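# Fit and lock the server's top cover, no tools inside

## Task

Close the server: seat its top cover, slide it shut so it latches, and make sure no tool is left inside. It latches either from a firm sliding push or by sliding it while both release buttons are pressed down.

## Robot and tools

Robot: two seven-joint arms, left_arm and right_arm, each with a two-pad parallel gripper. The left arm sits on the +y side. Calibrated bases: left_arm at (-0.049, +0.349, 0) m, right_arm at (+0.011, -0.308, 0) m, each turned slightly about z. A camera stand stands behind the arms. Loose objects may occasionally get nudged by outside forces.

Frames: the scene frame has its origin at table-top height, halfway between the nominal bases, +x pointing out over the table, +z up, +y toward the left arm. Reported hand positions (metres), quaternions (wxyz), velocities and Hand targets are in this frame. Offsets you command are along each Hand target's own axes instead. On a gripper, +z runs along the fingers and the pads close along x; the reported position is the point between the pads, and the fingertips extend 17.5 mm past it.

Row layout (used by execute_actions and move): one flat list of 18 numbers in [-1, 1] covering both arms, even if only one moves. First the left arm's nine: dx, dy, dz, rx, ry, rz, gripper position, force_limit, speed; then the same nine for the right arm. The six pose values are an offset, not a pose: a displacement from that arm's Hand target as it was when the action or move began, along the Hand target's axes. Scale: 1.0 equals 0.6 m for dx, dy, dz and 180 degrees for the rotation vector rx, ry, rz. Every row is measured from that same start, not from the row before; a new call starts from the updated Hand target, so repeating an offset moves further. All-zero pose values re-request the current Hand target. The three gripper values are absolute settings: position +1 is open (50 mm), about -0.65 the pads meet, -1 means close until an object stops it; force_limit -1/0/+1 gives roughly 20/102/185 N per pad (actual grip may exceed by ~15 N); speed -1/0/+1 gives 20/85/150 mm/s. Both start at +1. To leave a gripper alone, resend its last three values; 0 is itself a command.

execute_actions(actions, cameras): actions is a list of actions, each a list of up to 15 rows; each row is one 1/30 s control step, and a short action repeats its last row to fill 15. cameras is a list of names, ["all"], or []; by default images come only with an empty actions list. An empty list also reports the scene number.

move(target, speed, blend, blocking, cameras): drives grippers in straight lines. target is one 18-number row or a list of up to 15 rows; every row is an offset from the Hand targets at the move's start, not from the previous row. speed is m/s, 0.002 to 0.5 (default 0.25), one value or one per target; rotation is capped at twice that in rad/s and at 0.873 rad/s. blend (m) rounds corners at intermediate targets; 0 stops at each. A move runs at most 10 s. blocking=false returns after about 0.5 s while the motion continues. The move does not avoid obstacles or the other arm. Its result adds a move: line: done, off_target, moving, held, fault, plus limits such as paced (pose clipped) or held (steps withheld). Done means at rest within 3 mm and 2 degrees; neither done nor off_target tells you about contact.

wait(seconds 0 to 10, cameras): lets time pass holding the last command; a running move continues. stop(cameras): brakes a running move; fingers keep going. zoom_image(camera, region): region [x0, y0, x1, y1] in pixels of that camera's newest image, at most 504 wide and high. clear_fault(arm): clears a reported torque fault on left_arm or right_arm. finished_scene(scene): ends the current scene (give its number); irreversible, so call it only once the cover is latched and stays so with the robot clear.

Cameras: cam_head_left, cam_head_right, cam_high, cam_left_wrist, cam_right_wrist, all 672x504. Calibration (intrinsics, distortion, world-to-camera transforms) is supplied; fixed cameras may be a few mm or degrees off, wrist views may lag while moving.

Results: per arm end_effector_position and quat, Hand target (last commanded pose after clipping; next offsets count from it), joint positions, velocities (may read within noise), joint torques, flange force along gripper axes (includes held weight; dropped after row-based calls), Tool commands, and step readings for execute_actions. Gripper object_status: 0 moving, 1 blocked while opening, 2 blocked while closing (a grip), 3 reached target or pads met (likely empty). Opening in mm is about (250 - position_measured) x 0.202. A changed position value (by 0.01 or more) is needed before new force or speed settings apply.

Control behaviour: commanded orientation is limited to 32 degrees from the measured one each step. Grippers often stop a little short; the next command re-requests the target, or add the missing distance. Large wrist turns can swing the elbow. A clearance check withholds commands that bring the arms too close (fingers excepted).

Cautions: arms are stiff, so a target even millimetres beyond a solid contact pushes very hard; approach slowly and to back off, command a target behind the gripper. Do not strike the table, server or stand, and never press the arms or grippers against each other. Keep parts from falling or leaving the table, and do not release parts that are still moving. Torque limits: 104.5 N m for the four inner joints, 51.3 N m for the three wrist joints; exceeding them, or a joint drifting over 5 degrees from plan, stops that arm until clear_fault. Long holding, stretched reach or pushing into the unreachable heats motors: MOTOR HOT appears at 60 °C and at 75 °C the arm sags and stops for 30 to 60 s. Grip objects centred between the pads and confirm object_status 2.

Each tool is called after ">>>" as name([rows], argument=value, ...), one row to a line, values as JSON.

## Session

>>> execute_actions(actions=[])

Scene clock: 0.00 s.
left_arm: end_effector_position=(+0.5756, +0.1810, +0.2590) position_measured=3 object_status=3 end_effector_quat_wxyz=(+0.220, +0.111, +0.749, +0.615) | right_arm: end_effector_position=(+0.8260, -0.0475, +0.3386) position_measured=3 object_status=3 end_effector_quat_wxyz=(+0.180, +0.031, +0.781, +0.597)
Joint positions: left_arm=[0.985 1.268 -0.897 0.923 -0.578 1.378 3.616] | right_arm=[0.193 1.283 -0.905 0.361 -0.441 1.141 3.225]
Joint velocities: within noise
Joint torques (N m): no reading
Flange force (N): no reading
Hand target: left_arm +0.5756, +0.1810, +0.2590; +0.220, +0.111, +0.749, +0.615 | right_arm +0.8260, -0.0475, +0.3386; +0.180, +0.031, +0.781, +0.597
Tool commands: left_gripper/position=+1.0 left_gripper/force_limit=+1.0 left_gripper/speed=+1.0 right_gripper/position=+1.0 right_gripper/force_limit=+1.0 right_gripper/speed=+1.0
camera_calibration:
cam_left_wrist: T_world_to_cam=[[-0.891026, 0.427391, -0.153002, 0.476649], [-0.0646058, 0.214223, 0.974646, -0.189872], [0.449332, 0.878319, -0.163267, -0.207806], [0, 0, 0, 1]] pos_world=[0.505814, 0.0194796, 0.224058]
cam_right_wrist: T_world_to_cam=[[-0.928251, 0.283205, -0.241133, 0.86138], [-0.164415, 0.269103, 0.948974, -0.123694], [0.333644, 0.920532, -0.203232, 0.00335723], [0, 0, 0, 1]] pos_world=[0.77812, -0.213751, 0.325772]

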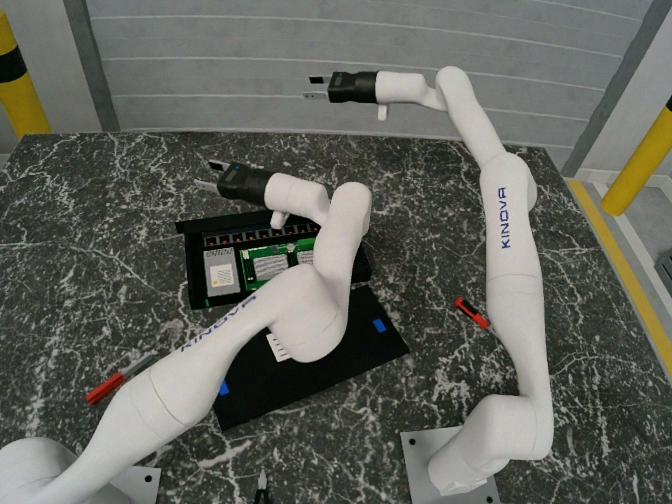

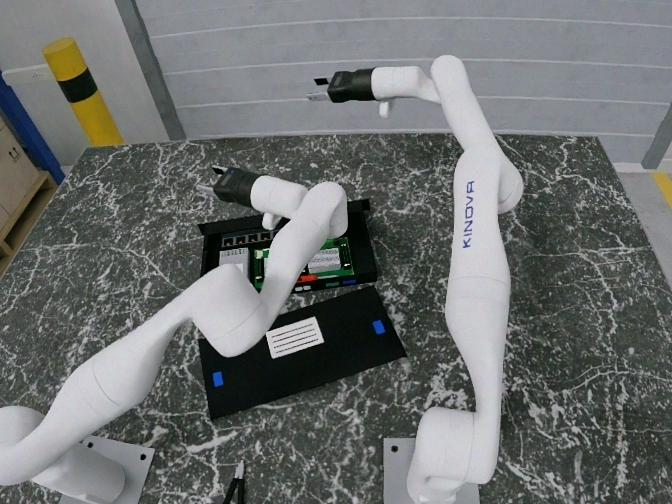

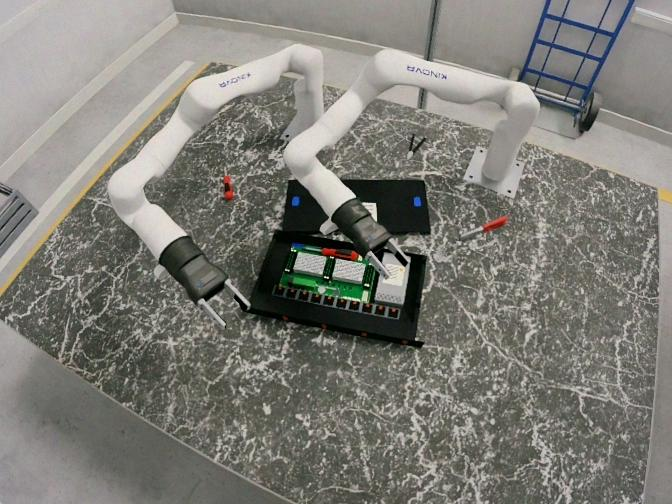

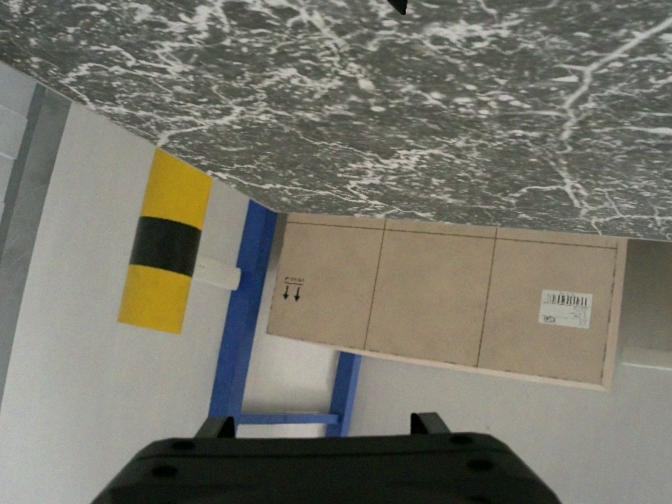

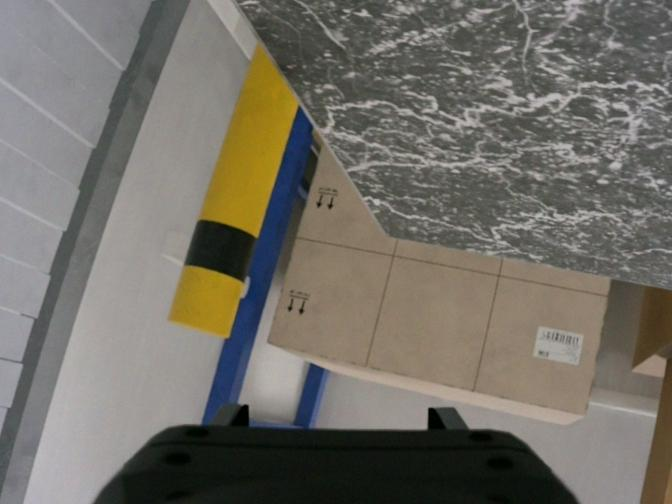

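>>> move(target=[0.309,0.221,0.3608,0.428,0.1531,-0.0773,1,-0.5,0,0.3565,0.009,-0.2898,0.4102,0.1238,-0.0213,1,-0.5,0], speed=0.4, cameras=["all"])

Scene clock: 22.57 s.
left_arm: end_effector_position=(+0.4994, +0.4798, +0.3201) position_measured=3 object_status=3 end_effector_quat_wxyz=(+0.000, -0.001, +1.000, +0.000) | right_arm: end_effector_position=(+0.5701, -0.1498, +0.3304) position_measured=3 object_status=3 end_effector_quat_wxyz=(-0.001, +0.000, +1.000, +0.001)
Joint positions: left_arm=[-0.144 0.665 -0.473 0.832 0.288 1.695 2.71] | right_arm=[-0.153 0.716 -0.382 0.685 0.251 1.771 2.71]
Joint torques (N m): left_arm=[1.75 -21.8 -0.61 -8.83 0.23 0.14 0.31] | right_arm=[0.75 -21.84 -1.4 -8.39 0.21 -0.11 -0.09]
Flange force (N): left_arm=[-0.9 4.1 -1.8] | right_arm=[-1.7 1.8 -3.8]
Hand target: left_arm +0.4994, +0.4798, +0.3201; +0.000, -0.001, +1.000, +0.000 | right_arm +0.5701, -0.1498, +0.3304; -0.001, +0.000, +1.000, +0.001
Off the commanded pose: left_arm 0.000 m, 0 deg | right_arm 0.000 m, 0 deg.
move: done
camera_calibration:
cam_left_wrist: T_world_to_cam=[[-0.999149, 0.0367817, 0.0186462, 0.476857], [0.0365219, 0.999234, -0.0140878, -0.428979], [-0.0191501, -0.0133949, -0.999727, 0.503523], [0, 0, 0, 1]] pos_world=[0.501761, 0.417855, 0.48845]
cam_right_wrist: T_world_to_cam=[[-0.999814, 0.00663515, -0.0181085, 0.576501], [0.0063356, 0.999843, 0.0165498, 0.18975], [0.0182155, 0.016432, -0.999699, 0.488791], [0, 0, 0, 1]] pos_world=[0.566288, -0.201577, 0.495943]

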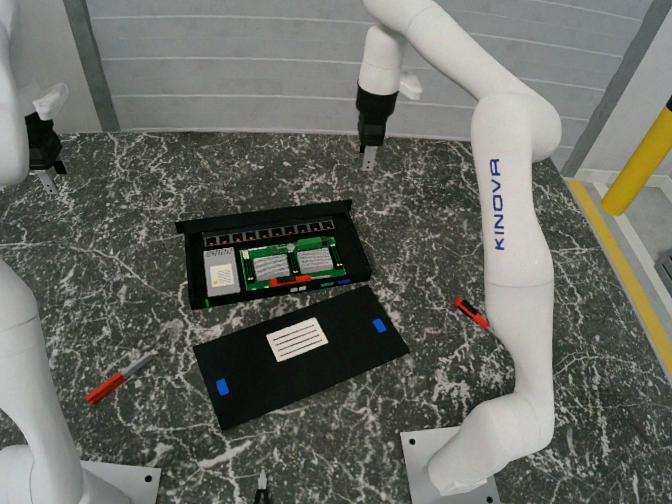

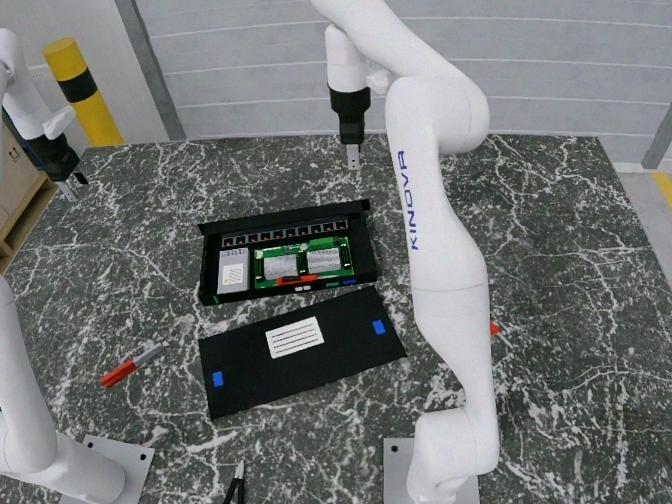

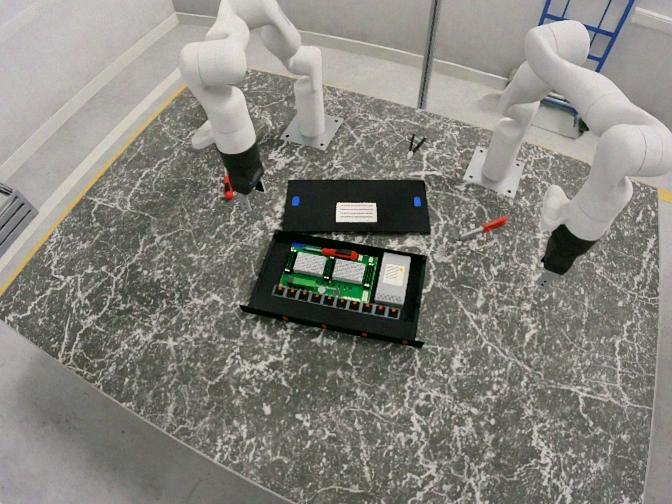

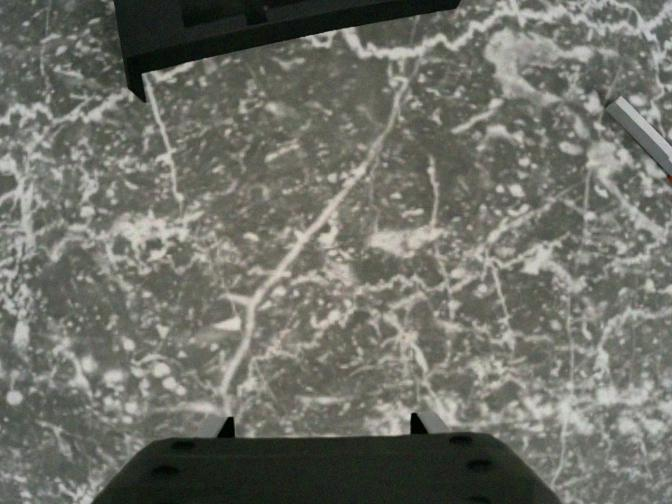

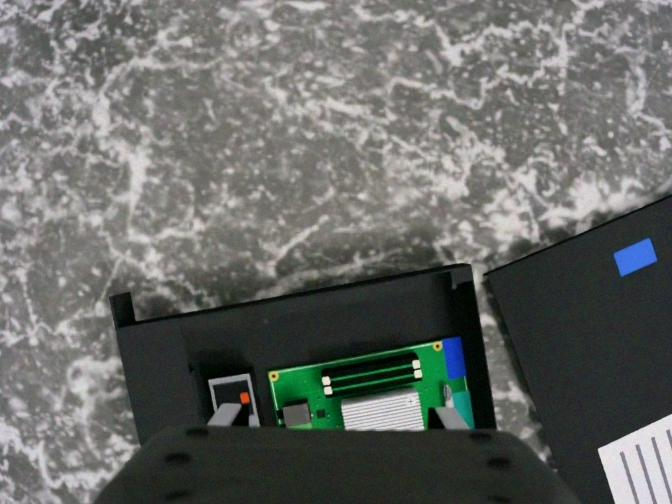

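>>> zoom_image(camera="cam_head_left", region=[170, 190, 390, 320])

>>> zoom_image(camera="cam_high", region=[230, 220, 440, 360])

>>> zoom_image(camera="cam_head_right", region=[190, 190, 400, 320])

Scaled by 2.291 from the camera's 672x504 image, which has a finer 960x720 frame.

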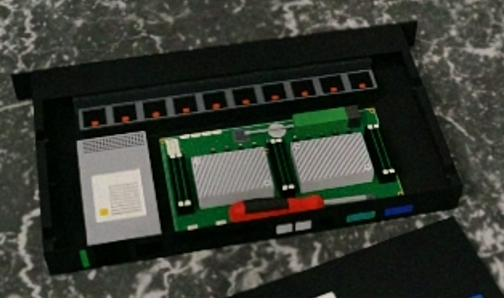

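Scaled by 2.400 from the camera's 672x504 image, which has a finer 960x720 frame.

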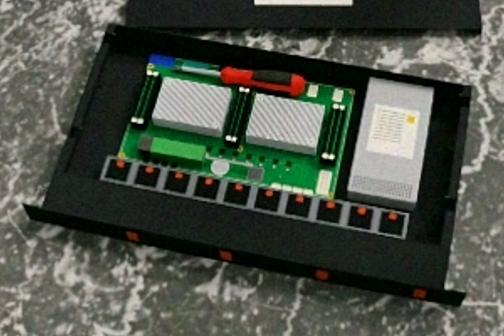

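Scaled by 2.400 from the camera's 672x504 image, which has a finer 960x720 frame.

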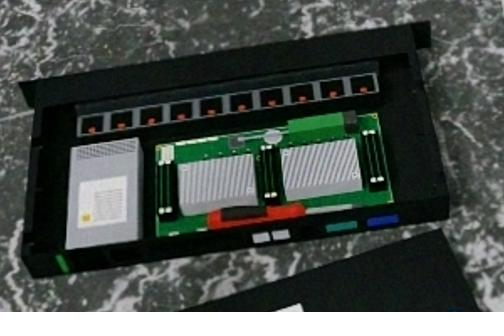

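>>> move(target=[0,0,0,0,0,0,1,-0.5,0,0.0835,0.3,0.0838,0,0,-0.0528,1,-0.5,0], speed=0.35, cameras=["cam_right_wrist","cam_head_left"])

Scene clock: 85.07 s.
left_arm: end_effector_position=(+0.4994, +0.4798, +0.3201) position_measured=3 object_status=3 end_effector_quat_wxyz=(+0.000, -0.001, +1.000, +0.000) | right_arm: end_effector_position=(+0.5200, +0.0303, +0.2804) position_measured=3 object_status=3 end_effector_quat_wxyz=(+0.000, -0.083, +0.997, +0.001)
Joint positions: left_arm=[-0.144 0.665 -0.473 0.832 0.288 1.695 2.71] | right_arm=[-0.459 0.805 -0.413 0.681 0.294 1.694 2.555]
Joint torques (N m): left_arm=[1.84 -21.82 -0.54 -8.83 0.2 0.17 0.34] | right_arm=[0.68 -23.25 -1.73 -8.37 0.28 -0.15 -0.08]
Flange force (N): left_arm=[-0.9 4.4 -1.8] | right_arm=[-2.0 2.1 -3.8]
Hand target: left_arm +0.4994, +0.4798, +0.3201; +0.000, -0.001, +1.000, +0.000 | right_arm +0.5200, +0.0303, +0.2804; +0.000, -0.083, +0.997, +0.001
Off the commanded pose: left_arm 0.000 m, 0 deg | right_arm 0.000 m, 0 deg.
move: done
camera_calibration:
cam_right_wrist: T_world_to_cam=[[-0.987215, -0.15835, -0.0182395, 0.522763], [-0.158654, 0.987194, 0.0166166, 0.0970284], [0.0153747, 0.0192979, -0.999696, 0.438254], [0, 0, 0, 1]] pos_world=[0.524736, -0.0214638, 0.446043]
Images, in order (width x height): cam_head_left 672x504, cam_right_wrist 672x504.

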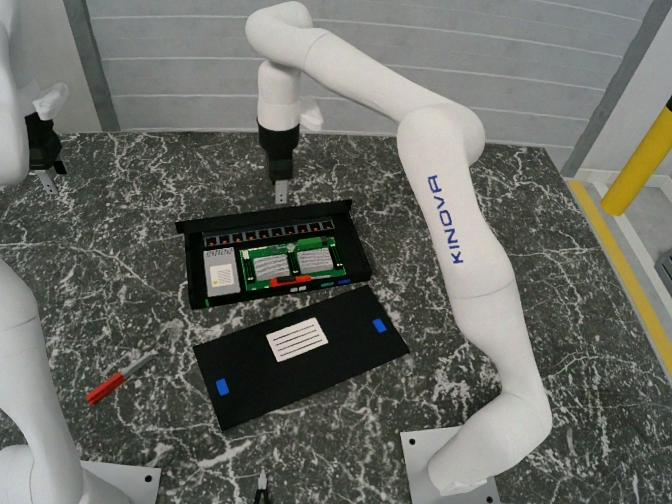

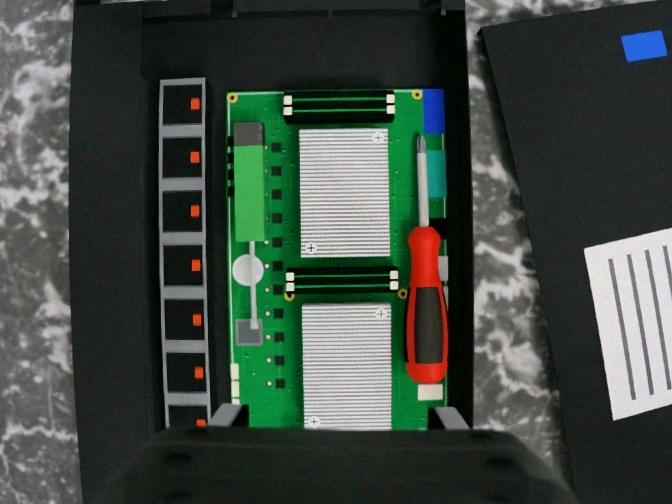

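>>> zoom_image(camera="cam_right_wrist", region=[360, 80, 500, 440])

>>> zoom_image(camera="cam_right_wrist", region=[200, 80, 340, 380])

Scaled by 1.400.

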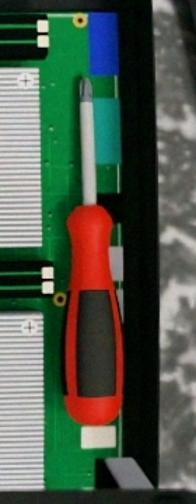

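Scaled by 1.680.

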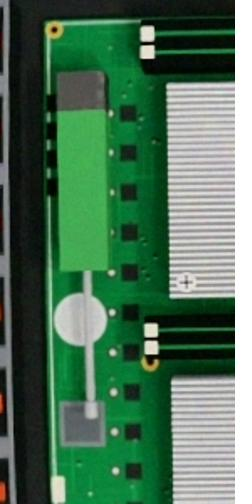

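>>> move([
  [0,0,0,0,0,0,1,-0.5,0,-0.0997,-0.1403,0.2673,0,0,-0.0094,0.276,-0.5,0.5],
  [0,0,0,0,0,0,1,-0.5,0,-0.0997,-0.1403,0.404,0,0,-0.0094,0.276,-0.5,0.5],
  [0,0,0,0,0,0,1,-0.5,0,-0.0997,-0.1403,0.404,0,0,-0.0094,-1,-0.5,0.5],
  [0,0,0,0,0,0,1,-0.5,0,-0.0997,-0.1403,0.2,0,0,-0.0094,-1,-0.5,0.5],
], speed=[0.3,0.12,0.1,0.15], blend=[0.01,0,0,0], cameras=["cam_right_wrist","cam_head_right"])

Scene clock: 150.47 s.
left_arm: end_effector_position=(+0.4994, +0.4798, +0.3201) position_measured=3 object_status=3 end_effector_quat_wxyz=(+0.000, -0.001, +1.000, +0.000) | right_arm: end_effector_position=(+0.5927, -0.0426, +0.1603) position_measured=165 object_status=2 end_effector_quat_wxyz=(+0.000, -0.098, +0.995, +0.001)
Joint positions: left_arm=[-0.144 0.665 -0.473 0.832 0.288 1.695 2.71] | right_arm=[-0.284 0.922 -0.407 0.837 0.322 1.431 2.716]
Joint torques (N m): left_arm=[1.79 -21.74 -0.61 -8.86 0.2 0.16 0.27] | right_arm=[0.77 -24.69 -2.2 -8.34 0.23 -0.09 -0.09]
Flange force (N): left_arm=[-0.6 4.1 -1.7] | right_arm=[-1.7 1.7 -2.9]
Hand target: left_arm +0.4994, +0.4798, +0.3201; +0.000, -0.001, +1.000, +0.000 | right_arm +0.5927, -0.0426, +0.1602; +0.000, -0.097, +0.995, +0.001
Off the commanded pose: left_arm 0.000 m, 0 deg | right_arm 0.000 m, 0 deg.
move: done
camera_calibration:
cam_right_wrist: T_world_to_cam=[[-0.982061, -0.187661, -0.0184545, 0.576619], [-0.187971, 0.982031, 0.0168198, 0.199643], [0.0149665, 0.0199869, -0.999688, 0.318659], [0, 0, 0, 1]] pos_world=[0.599033, -0.0942161, 0.325843]
Images, in order (width x height): cam_head_right 672x504, cam_right_wrist 672x504.

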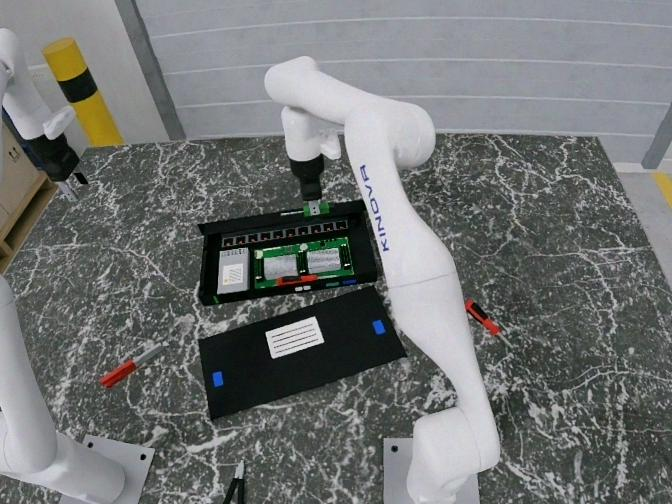

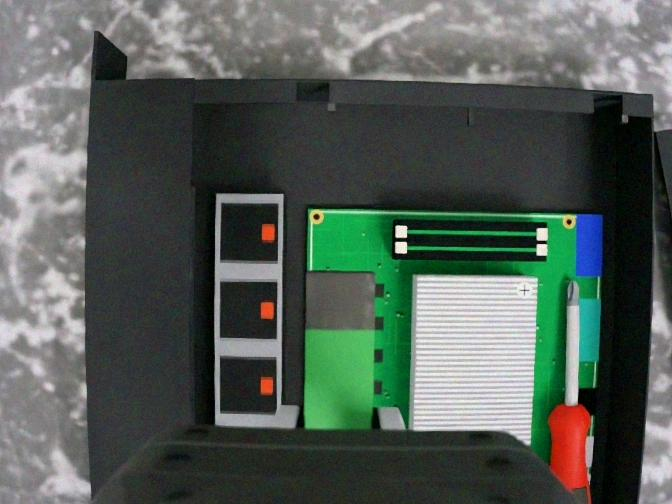

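>>> move([
  [0,0,0,0,0,0,1,-0.5,0,0.0767,-0.6258,0,0,0,0,-1,-0.5,0.5],
  [0,0,0,0,0,0,1,-0.5,0,0.0767,-0.6258,0.217,0,0,0,-1,-0.5,0.5],
  [0,0,0,0,0,0,1,-0.5,0,0.0767,-0.6258,0.217,0,0,0,0.243,-0.5,0.5],
  [0,0,0,0,0,0,1,-0.5,0,0.0767,-0.6258,0.02,0,0,0,0.243,-0.5,0.5],
  [0,0,0,0,0,0,1,-0.5,0,0.1828,0.1522,0.1003,0,0,0,0.243,-0.5,0.5],
], speed=[0.4,0.15,0.1,0.25,0.4], blend=[0.02,0,0,0.03,0], cameras=["cam_right_wrist","cam_head_left"])

Scene clock: 169.93 s.
left_arm: end_effector_position=(+0.4994, +0.4798, +0.3201) position_measured=3 object_status=3 end_effector_quat_wxyz=(+0.000, -0.001, +1.000, +0.000) | right_arm: end_effector_position=(+0.4674, +0.0256, +0.1003) position_measured=117 object_status=3 end_effector_quat_wxyz=(+0.000, -0.097, +0.995, +0.001)
Joint positions: left_arm=[-0.144 0.665 -0.473 0.832 0.288 1.695 2.71] | right_arm=[-0.412 0.801 -0.428 1.313 0.339 1.099 2.422]
Joint torques (N m): left_arm=[1.83 -21.75 -0.62 -8.85 0.2 0.17 0.27] | right_arm=[0.88 -21.62 -2.77 -7.25 0.23 -0.11 -0.07]
Flange force (N): left_arm=[-0.7 4.2 -1.7] | right_arm=[-1.1 2.3 -2.8]
Hand target: left_arm +0.4994, +0.4798, +0.3201; +0.000, -0.001, +1.000, +0.000 | right_arm +0.4674, +0.0258, +0.1003; +0.000, -0.097, +0.995, +0.001
Off the commanded pose: left_arm 0.000 m, 0 deg | right_arm 0.000 m, 0 deg.
move: done
camera_calibration:
cam_right_wrist: T_world_to_cam=[[-0.982097, -0.187475, -0.0183959, 0.465265], [-0.18778, 0.982072, 0.016526, 0.110113], [0.0149679, 0.0196845, -0.999694, 0.259182], [0, 0, 0, 1]] pos_world=[0.473733, -0.0260151, 0.265842]
Images, in order (width x height): cam_head_left 672x504, cam_right_wrist 672x504.

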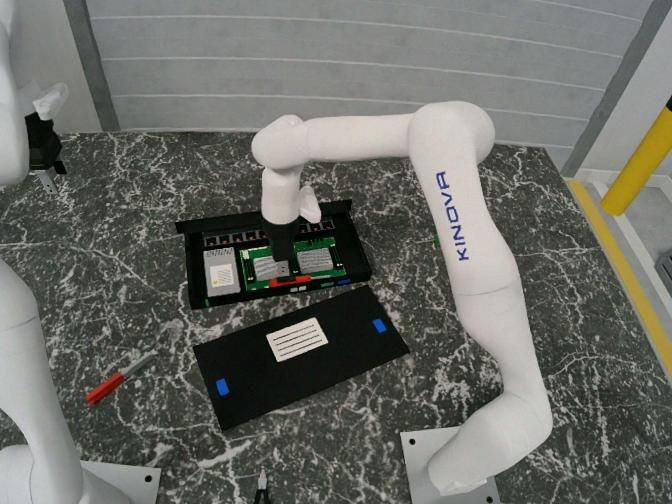

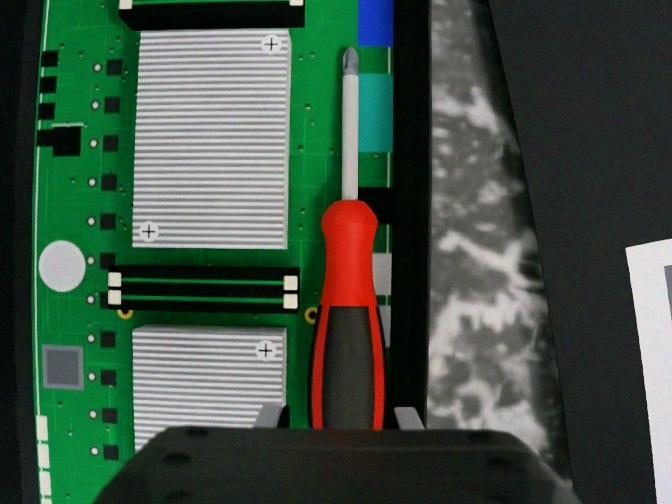

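>>> zoom_image(camera="cam_right_wrist", region=[230, 330, 450, 440])

Scaled by 2.291.

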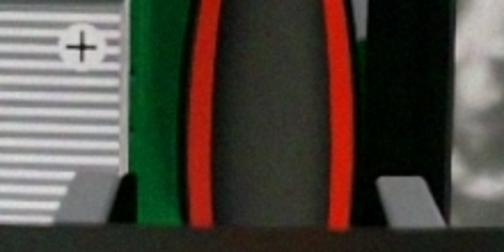

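>>> move([
  [0,0,0,0,0,0,1,-0.5,0,0.005,0,0.03,0,0,0.004,0.276,-0.5,0.5],
  [0,0,0,0,0,0,1,-0.5,0,0.005,0,0.1038,0,0,0.004,0.276,-0.5,0.5],
], speed=[0.1,0.05], blend=[0.003,0], cameras=["cam_right_wrist"])

Scene clock: 200.30 s.
left_arm: end_effector_position=(+0.4994, +0.4798, +0.3201) position_measured=3 object_status=3 end_effector_quat_wxyz=(+0.000, -0.001, +1.000, +0.000) | right_arm: end_effector_position=(+0.4643, +0.0254, +0.0381) position_measured=111 object_status=3 end_effector_quat_wxyz=(+0.000, -0.091, +0.996, +0.001)
Joint positions: left_arm=[-0.144 0.665 -0.473 0.832 0.288 1.695 2.71] | right_arm=[-0.425 0.878 -0.401 1.381 0.374 0.958 2.377]
Joint torques (N m): left_arm=[1.83 -21.79 -0.66 -8.86 0.2 0.17 0.34] | right_arm=[3.36 -3.88 3.02 -3.67 2.55 -3.6 -0.11]
Flange force (N): left_arm=[-0.8 4.3 -1.7] | right_arm=[11.6 1.1 -41.5]
Hand target: left_arm +0.4994, +0.4798, +0.3201; +0.000, -0.001, +1.000, +0.000 | right_arm +0.4643, +0.0253, +0.0380; +0.000, -0.091, +0.996, +0.001
Off the commanded pose: left_arm 0.000 m, 0 deg | right_arm 0.000 m, 0 deg.
move: done
camera_calibration:
cam_right_wrist: T_world_to_cam=[[-0.984321, -0.175414, -0.0184991, 0.461751], [-0.175726, 0.984295, 0.0168381, 0.105096], [0.015255, 0.0198249, -0.999687, 0.196932], [0, 0, 0, 1]] pos_world=[0.469975, -0.026352, 0.203643]
Images, in order (width x height): cam_right_wrist 672x504.

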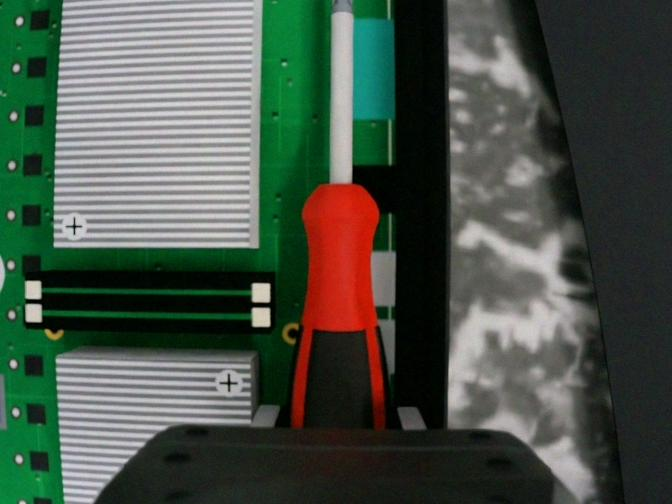

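>>> move([
  [0,0,0,0,0,0,1,-0.5,0,0,0,-0.0083,0,0,0,0.276,-0.5,0.5],
  [0,0,0,0,0,0,1,-0.5,0,0.0058,0,-0.0083,0,0,0,0.276,-0.5,0.5],
  [0,0,0,0,0,0,1,-0.5,0,0.0058,0,0.002,0,0,0,0.276,-0.5,0.5],
], speed=[0.05,0.04,0.03], cameras=["cam_right_wrist"])

Scene clock: 219.87 s.
left_arm: end_effector_position=(+0.4994, +0.4798, +0.3201) position_measured=3 object_status=3 end_effector_quat_wxyz=(+0.000, -0.001, +1.000, +0.000) | right_arm: end_effector_position=(+0.4609, +0.0247, +0.0369) position_measured=111 object_status=3 end_effector_quat_wxyz=(+0.000, -0.091, +0.996, +0.001)
Joint positions: left_arm=[-0.144 0.665 -0.473 0.832 0.288 1.695 2.71] | right_arm=[-0.426 0.874 -0.401 1.395 0.375 0.948 2.371]
Joint torques (N m): left_arm=[1.76 -21.76 -0.55 -8.79 0.18 0.14 0.28] | right_arm=[1.13 -1.48 0.84 -1.28 1.12 -2.94 -0.02]
Flange force (N): left_arm=[-1.1 4.1 -2.0] | right_arm=[7.0 -0.9 -43.8]
Hand target: left_arm +0.4994, +0.4798, +0.3201; +0.000, -0.001, +1.000, +0.000 | right_arm +0.4609, +0.0246, +0.0368; +0.000, -0.091, +0.996, +0.001
Off the commanded pose: left_arm 0.000 m, 0 deg | right_arm 0.000 m, 0 deg.
move: done
camera_calibration:
cam_right_wrist: T_world_to_cam=[[-0.984338, -0.175318, -0.0184979, 0.458288], [-0.17563, 0.984312, 0.0168385, 0.105064], [0.0152557, 0.0198236, -0.999687, 0.195796], [0, 0, 0, 1]] pos_world=[0.466575, -0.0269515, 0.202443]
Images, in order (width x height): cam_right_wrist 672x504.

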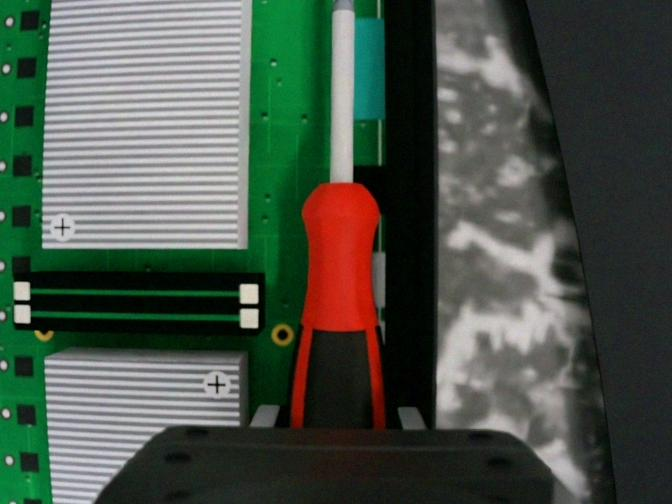

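>>> move([
  [0,0,0,0,0,0,1,-0.5,0,0,0,-0.0015,0,0,0,0.276,-0.5,0.5],
  [0,0,0,0,0,0,1,-0.5,0,0,0,-0.0015,0,0,0,-1,-0.5,0.3],
  [0,0,0,0,0,0,1,-0.5,0,-0.004,0,-0.13,0,0,0,-1,-0.5,0.3],
], speed=[0.05,0.05,0.06], cameras=["cam_right_wrist","cam_head_left"])

Scene clock: 235.03 s.
left_arm: end_effector_position=(+0.4994, +0.4798, +0.3201) position_measured=3 object_status=3 end_effector_quat_wxyz=(+0.000, -0.001, +1.000, +0.000) | right_arm: end_effector_position=(+0.4634, +0.0250, +0.1149) position_measured=113 object_status=2 end_effector_quat_wxyz=(+0.000, -0.091, +0.996, +0.001)
Joint positions: left_arm=[-0.144 0.665 -0.473 0.832 0.288 1.695 2.71] | right_arm=[-0.413 0.776 -0.431 1.311 0.329 1.124 2.412]
Joint torques (N m): left_arm=[1.77 -21.78 -0.65 -8.88 0.22 0.17 0.32] | right_arm=[0.71 -21.63 -2.8 -7.54 0.22 -0.07 -0.09]
Flange force (N): left_arm=[-0.6 4.1 -1.6] | right_arm=[-0.9 1.9 -2.3]
Hand target: left_arm +0.4994, +0.4798, +0.3201; +0.000, -0.001, +1.000, +0.000 | right_arm +0.4634, +0.0250, +0.1148; +0.000, -0.091, +0.996, +0.001
Off the commanded pose: left_arm 0.000 m, 0 deg | right_arm 0.000 m, 0 deg.
move: done
camera_calibration:
cam_right_wrist: T_world_to_cam=[[-0.98434, -0.175321, -0.018382, 0.462096], [-0.17563, 0.984314, 0.0167577, 0.103998], [0.0151557, 0.0197237, -0.999691, 0.273776], [0, 0, 0, 1]] pos_world=[0.468975, -0.0267515, 0.280443]
Images, in order (width x height): cam_head_left 672x504, cam_right_wrist 672x504.

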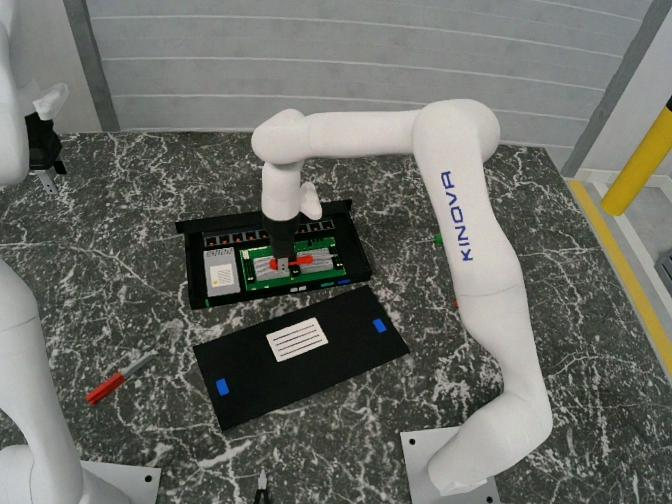

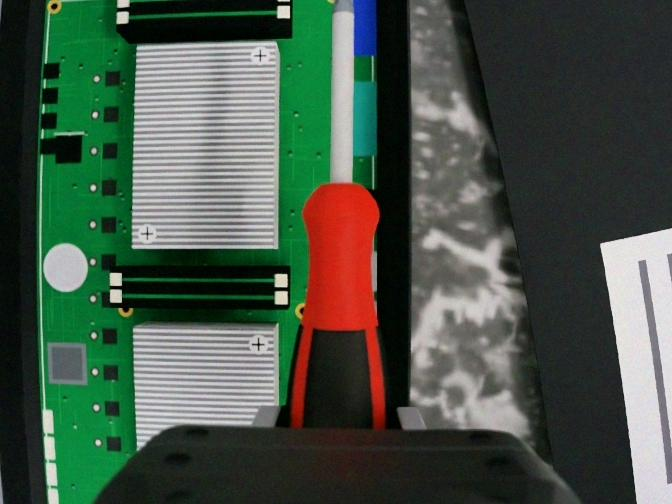

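>>> move([
  [0.19,-0.2,0.15,0,0,-0.06,-1,-0.5,0.5,0.0253,-0.7495,0,0,0,0,-1,-0.5,0.3],
  [0.3808,-0.4073,0.4002,0,0,-0.122,-1,-0.5,0.5,0.0253,-0.7495,0.1413,0,0,0,-1,-0.5,0.3],
  [0.3808,-0.4073,0.4002,0,0,-0.122,-1,-0.5,0.5,0.0253,-0.7495,0.1413,0,0,0,0.5,-0.5,0.3],
  [0.3808,-0.4073,0.4002,0,0,-0.122,-1,-0.5,0.5,0.0253,-0.7495,-0.02,0,0,0.1,0.5,-0.5,0.3],
], speed=[0.4,0.25,0.1,0.3], blend=[0.02,0,0,0], cameras=["cam_left_wrist","cam_head_left"])

Scene clock: 276.37 s.
left_arm: end_effector_position=(+0.2712, +0.2350, +0.0801) position_measured=252 object_status=3 end_effector_quat_wxyz=(+0.000, -0.191, +0.982, +0.000) | right_arm: end_effector_position=(+0.5302, -0.4200, +0.1261) position_measured=78 object_status=3 end_effector_quat_wxyz=(-0.001, +0.066, +0.998, +0.001)
Joint positions: left_arm=[0.579 0.437 -0.478 2.137 0.333 0.638 3.453] | right_arm=[0.392 0.684 -0.328 1.427 0.233 1.07 2.996]
Joint torques (N m): left_arm=[1.79 -13.44 -0.31 -5.07 0.19 0.09 0.27] | right_arm=[0.8 -20.06 -1.99 -7.39 0.24 -0.13 -0.09]
Flange force (N): left_arm=[-4.8 3.9 0.5] | right_arm=[-1.6 1.3 -3.0]
Hand target: left_arm +0.2712, +0.2350, +0.0801; +0.000, -0.191, +0.982, +0.000 | right_arm +0.5302, -0.4200, +0.1260; -0.001, +0.066, +0.998, +0.001
Off the commanded pose: left_arm 0.000 m, 0 deg | right_arm 0.000 m, 0 deg.
move: done
camera_calibration:
cam_left_wrist: T_world_to_cam=[[-0.940384, -0.339599, 0.0187436, 0.334821], [-0.339872, 0.940367, -0.0140343, -0.0635168], [-0.0128598, -0.0195681, -0.999726, 0.255687], [0, 0, 0, 1]] pos_world=[0.296561, 0.178437, 0.24845]
Images, in order (width x height): cam_head_left 672x504, cam_left_wrist 672x504.

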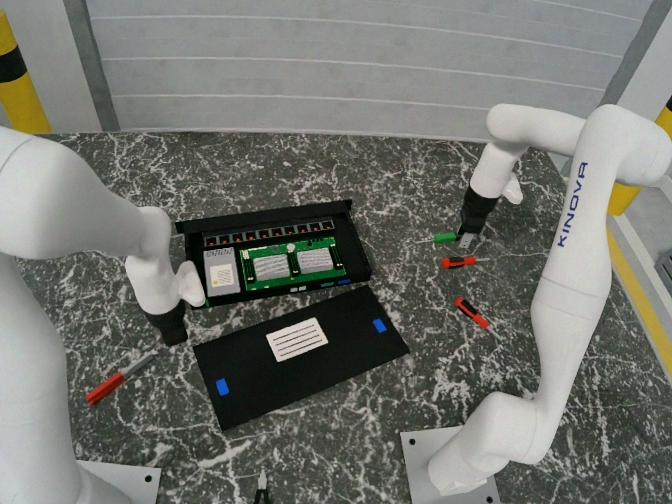

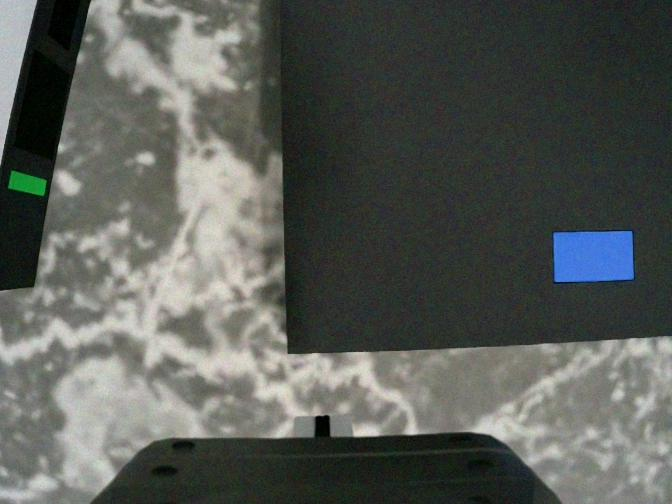

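>>> move([
  [0.0223,-0.0028,0.02,0,0,-0.0083,-1,-0.5,0.5,0.1703,0.3197,0.0933,0,0,0.827,-1,-0.5,0.5],
  [0.0223,-0.0028,0.0977,0,0,-0.0083,-1,-0.5,0.5,0.1703,0.3197,0.1742,0,0,0.827,-1,-0.5,0.5],
], speed=[0.4,0.1], cameras=["cam_left_wrist","cam_right_wrist","cam_head_left","cam_head_right"])

Scene clock: 299.70 s.
left_arm: end_effector_position=(+0.2595, +0.2284, +0.0215) position_measured=252 object_status=3 end_effector_quat_wxyz=(+0.000, -0.204, +0.979, +0.000) | right_arm: end_effector_position=(+0.4539, -0.2163, +0.0219) position_measured=252 object_status=3 end_effector_quat_wxyz=(-0.001, +0.979, +0.205, +0.000)
Joint positions: left_arm=[0.515 0.564 -0.366 2.22 0.476 0.431 3.373] | right_arm=[-0.422 0.715 0.3 1.835 -0.333 0.642 0.454]
Joint torques (N m): left_arm=[1.83 -14.22 -0.13 -3.22 0.14 0.11 0.28] | right_arm=[0.77 -17.47 2 -4.56 0.19 -0.16 -0.05]
Flange force (N): left_arm=[-4.7 4.5 0.6] | right_arm=[1.7 -1.6 -3.9]
Hand target: left_arm +0.2594, +0.2284, +0.0214; +0.000, -0.204, +0.979, +0.000 | right_arm +0.4539, -0.2163, +0.0219; -0.001, +0.979, +0.205, +0.000
Off the commanded pose: left_arm 0.000 m, 0 deg | right_arm 0.000 m, 0 deg.
move: done
camera_calibration:
cam_left_wrist: T_world_to_cam=[[-0.931211, -0.364, 0.0187046, 0.325843], [-0.364272, 0.931187, -0.014026, -0.0537383], [-0.012312, -0.0198748, -0.999727, 0.196752], [0, 0, 0, 1]] pos_world=[0.286276, 0.172558, 0.18985]
cam_right_wrist: T_world_to_cam=[[0.918703, 0.394469, -0.0194631, -0.331737], [0.394744, -0.918698, 0.0130887, -0.329049], [-0.0127176, -0.0197076, -0.999725, 0.189925], [0, 0, 0, 1]] pos_world=[0.437074, -0.167693, 0.187723]
Images, in order (width x height): cam_head_left 672x504, cam_head_right 672x504, cam_left_wrist 672x504, cam_right_wrist 672x504.

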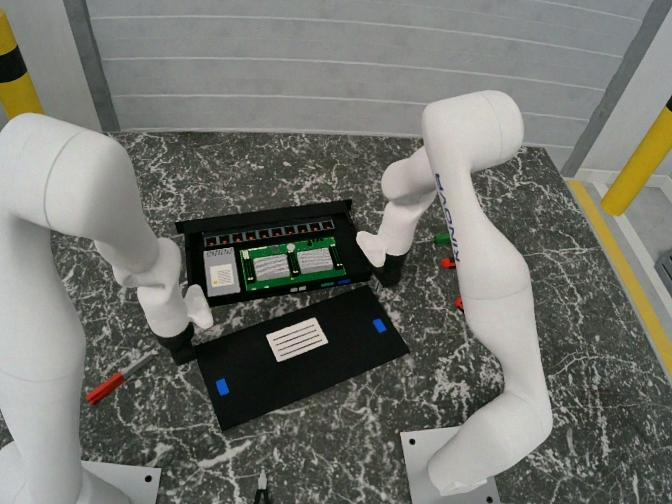

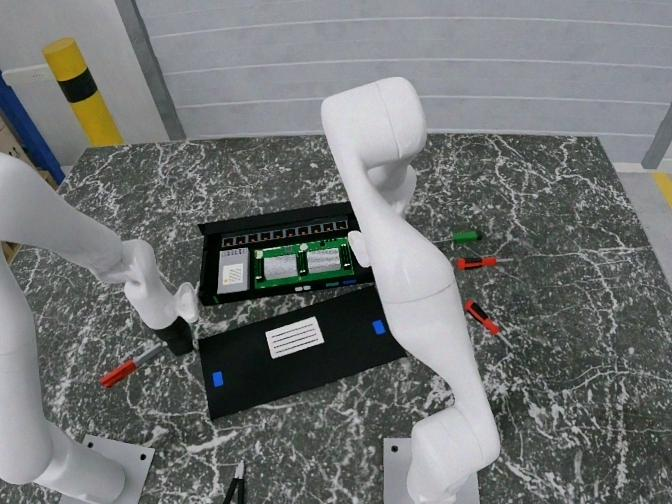

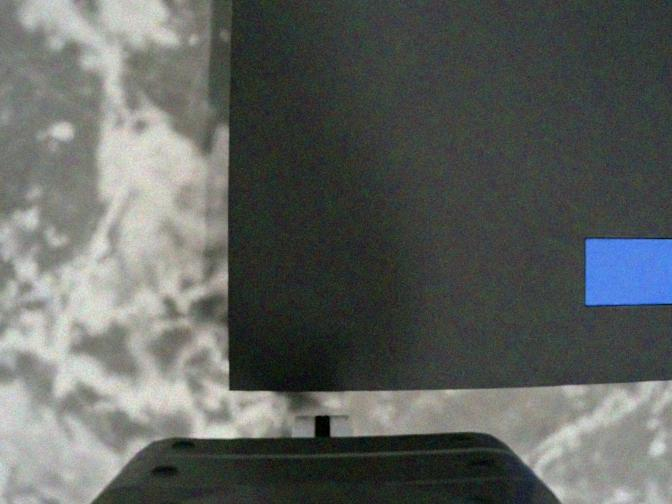

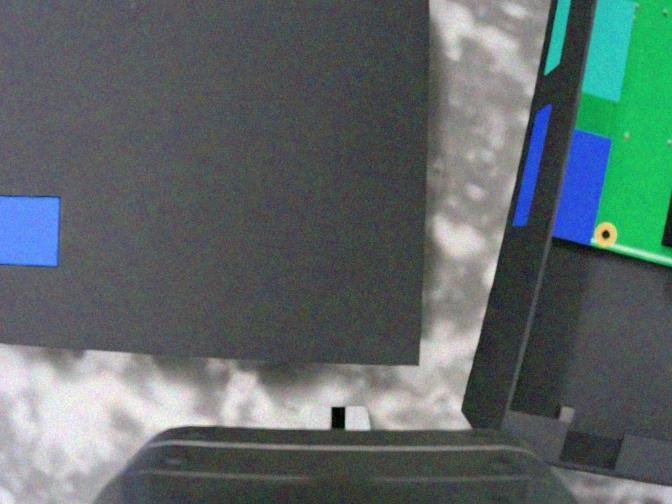

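>>> move([
  [0,0,0,0,0,0,-1,-0.5,0.5,-0.0083,0,0,0,0,0,-1,-0.5,0.5],
  [0,-0.0175,0,0,0,0,-1,-0.5,0.5,-0.0083,-0.0258,0,0,0,0,-1,-0.5,0.5],
], speed=[0.1,0.03], cameras=["cam_left_wrist","cam_right_wrist"])

Scene clock: 313.73 s.
left_arm: end_effector_position=(+0.2636, +0.2189, +0.0214) position_measured=252 object_status=3 end_effector_quat_wxyz=(+0.000, -0.204, +0.979, +0.000) | right_arm: end_effector_position=(+0.4433, -0.2044, +0.0220) position_measured=252 object_status=3 end_effector_quat_wxyz=(-0.001, +0.979, +0.204, +0.000)
Joint positions: left_arm=[0.542 0.573 -0.373 2.197 0.474 0.448 3.401] | right_arm=[-0.457 0.704 0.301 1.863 -0.337 0.625 0.429]
Joint torques (N m): left_arm=[6.29 -16.42 5.74 -10.17 2.91 -1.37 0.41] | right_arm=[-6.77 -18.51 -7.36 -4.22 -2.96 2.12 0.05]
Flange force (N): left_arm=[-5.1 23.3 -6.9] | right_arm=[1.1 15.1 -2.8]
Hand target: left_arm +0.2637, +0.2188, +0.0215; +0.000, -0.204, +0.979, +0.000 | right_arm +0.4431, -0.2041, +0.0220; -0.001, +0.979, +0.205, +0.000
Off the commanded pose: left_arm 0.000 m, 0 deg | right_arm 0.000 m, 0 deg.
move: done
camera_calibration:
cam_left_wrist: T_world_to_cam=[[-0.93114, -0.364176, 0.0188191, 0.326285], [-0.364447, 0.931122, -0.0137625, -0.0433524], [-0.0125109, -0.0196734, -0.999728, 0.196538], [0, 0, 0, 1]] pos_world=[0.290477, 0.163058, 0.189748]
cam_right_wrist: T_world_to_cam=[[0.918867, 0.394091, -0.0193941, -0.326873], [0.39437, -0.918854, 0.0134454, -0.313774], [-0.0125216, -0.020003, -0.999722, 0.189898], [0, 0, 0, 1]] pos_world=[0.426473, -0.155696, 0.187724]
Images, in order (width x height): cam_left_wrist 672x504, cam_right_wrist 672x504.

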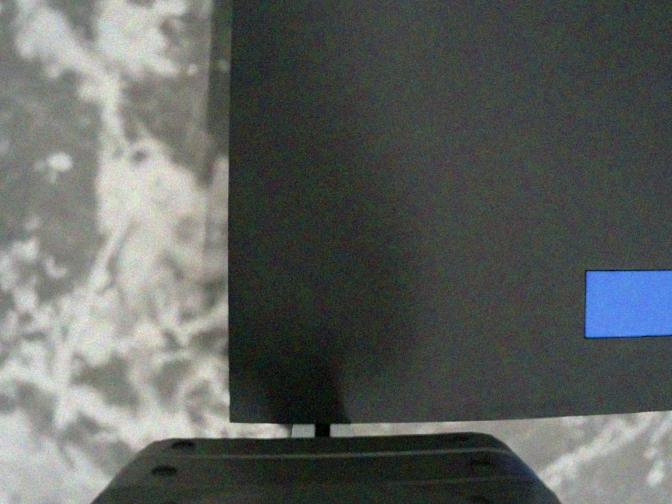

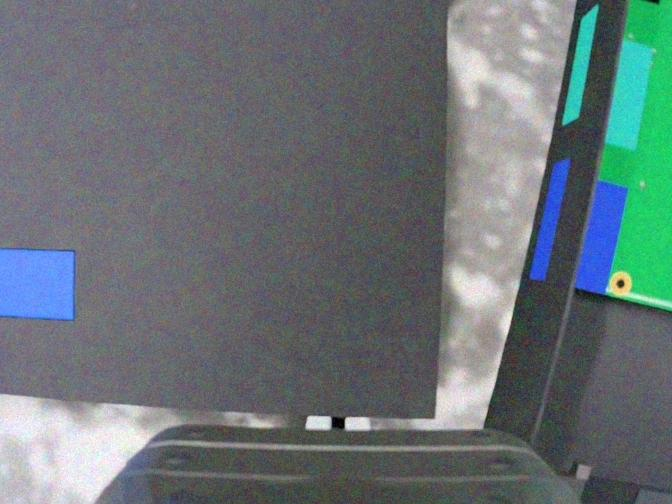

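>>> move([
  [-0.0802,-0.0085,0,0,0,0.0314,-1,-0.5,0.5,0.0046,0.004,0,0,0,0.0314,-1,-0.5,0.5],
  [-0.1592,-0.024,0,0,0,0.0628,-1,-0.5,0.5,0.0094,0.0077,0,0,0,0.0628,-1,-0.5,0.5],
], speed=0.05, blend=[0.005,0], cameras=["cam_left_wrist","cam_right_wrist","cam_head_left","cam_high"])

Scene clock: 337.30 s.
left_arm: end_effector_position=(+0.3570, +0.2437, +0.0214) position_measured=252 object_status=3 end_effector_quat_wxyz=(+0.000, -0.107, +0.994, +0.000) | right_arm: end_effector_position=(+0.4502, -0.2061, +0.0219) position_measured=252 object_status=3 end_effector_quat_wxyz=(-0.001, +0.994, +0.107, +0.000)
Joint positions: left_arm=[0.372 0.67 -0.338 1.932 0.374 0.6 3.203] | right_arm=[-0.482 0.722 0.355 1.842 -0.393 0.649 0.288]
Joint torques (N m): left_arm=[7.21 -19.36 6.17 -8.05 3.02 -0.12 0.38] | right_arm=[-5.66 -18.11 -5.37 -5.25 -2.54 1.28 0.01]
Flange force (N): left_arm=[-3.0 18.9 -1.9] | right_arm=[1.0 12.1 -5.0]
Hand target: left_arm +0.3570, +0.2437, +0.0214; +0.000, -0.107, +0.994, +0.000 | right_arm +0.4502, -0.2061, +0.0219; -0.001, +0.994, +0.107, +0.000
Off the commanded pose: left_arm 0.000 m, 0 deg | right_arm 0.000 m, 0 deg.
move: done
camera_calibration:
cam_left_wrist: T_world_to_cam=[[-0.984506, -0.174353, 0.0186784, 0.395051], [-0.174623, 0.984536, -0.0139898, -0.11321], [-0.0159504, -0.0170347, -0.999728, 0.198866], [0, 0, 0, 1]] pos_world=[0.372333, 0.183725, 0.18985]
cam_right_wrist: T_world_to_cam=[[0.978166, 0.206879, -0.0197911, -0.397757], [0.207157, -0.978218, 0.0132289, -0.246006], [-0.0166232, -0.0170399, -0.999717, 0.192394], [0, 0, 0, 1]] pos_world=[0.443232, -0.155082, 0.187722]
Images, in order (width x height): cam_head_left 672x504, cam_high 672x504, cam_left_wrist 672x504, cam_right_wrist 672x504.

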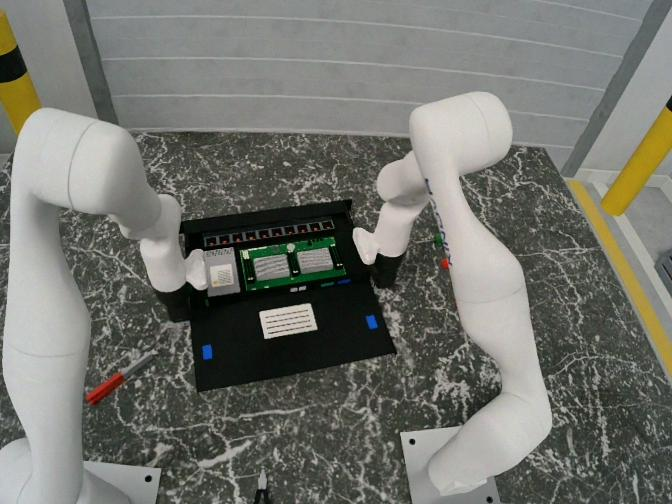

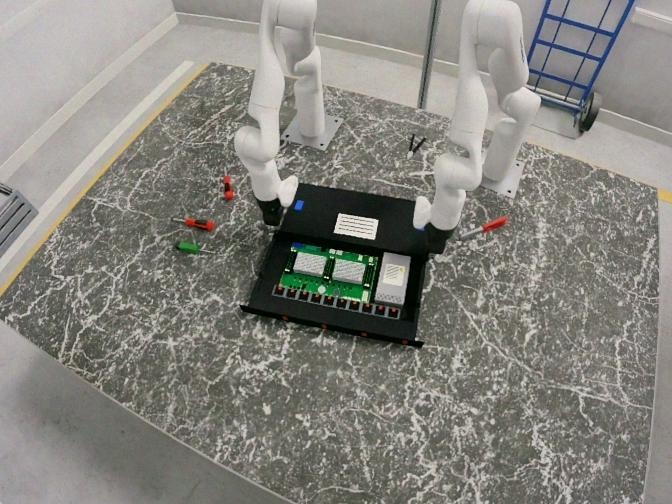

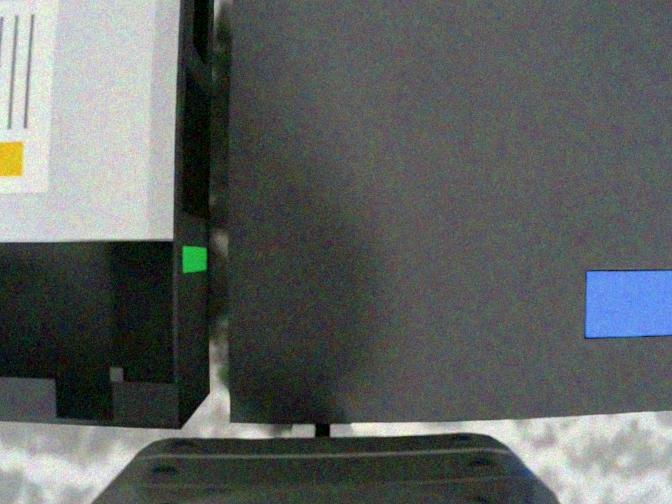

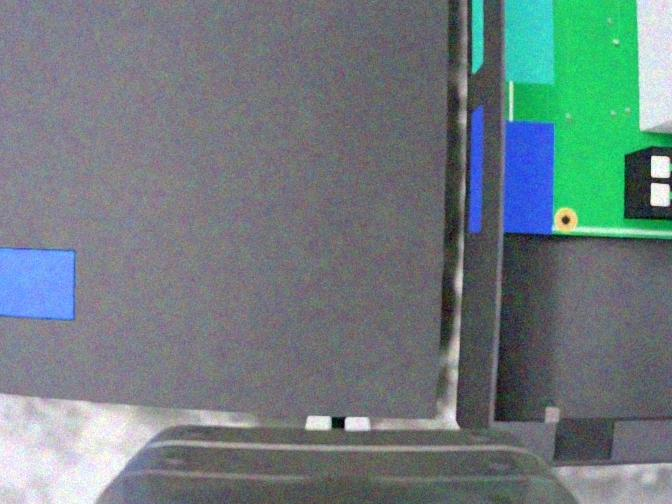

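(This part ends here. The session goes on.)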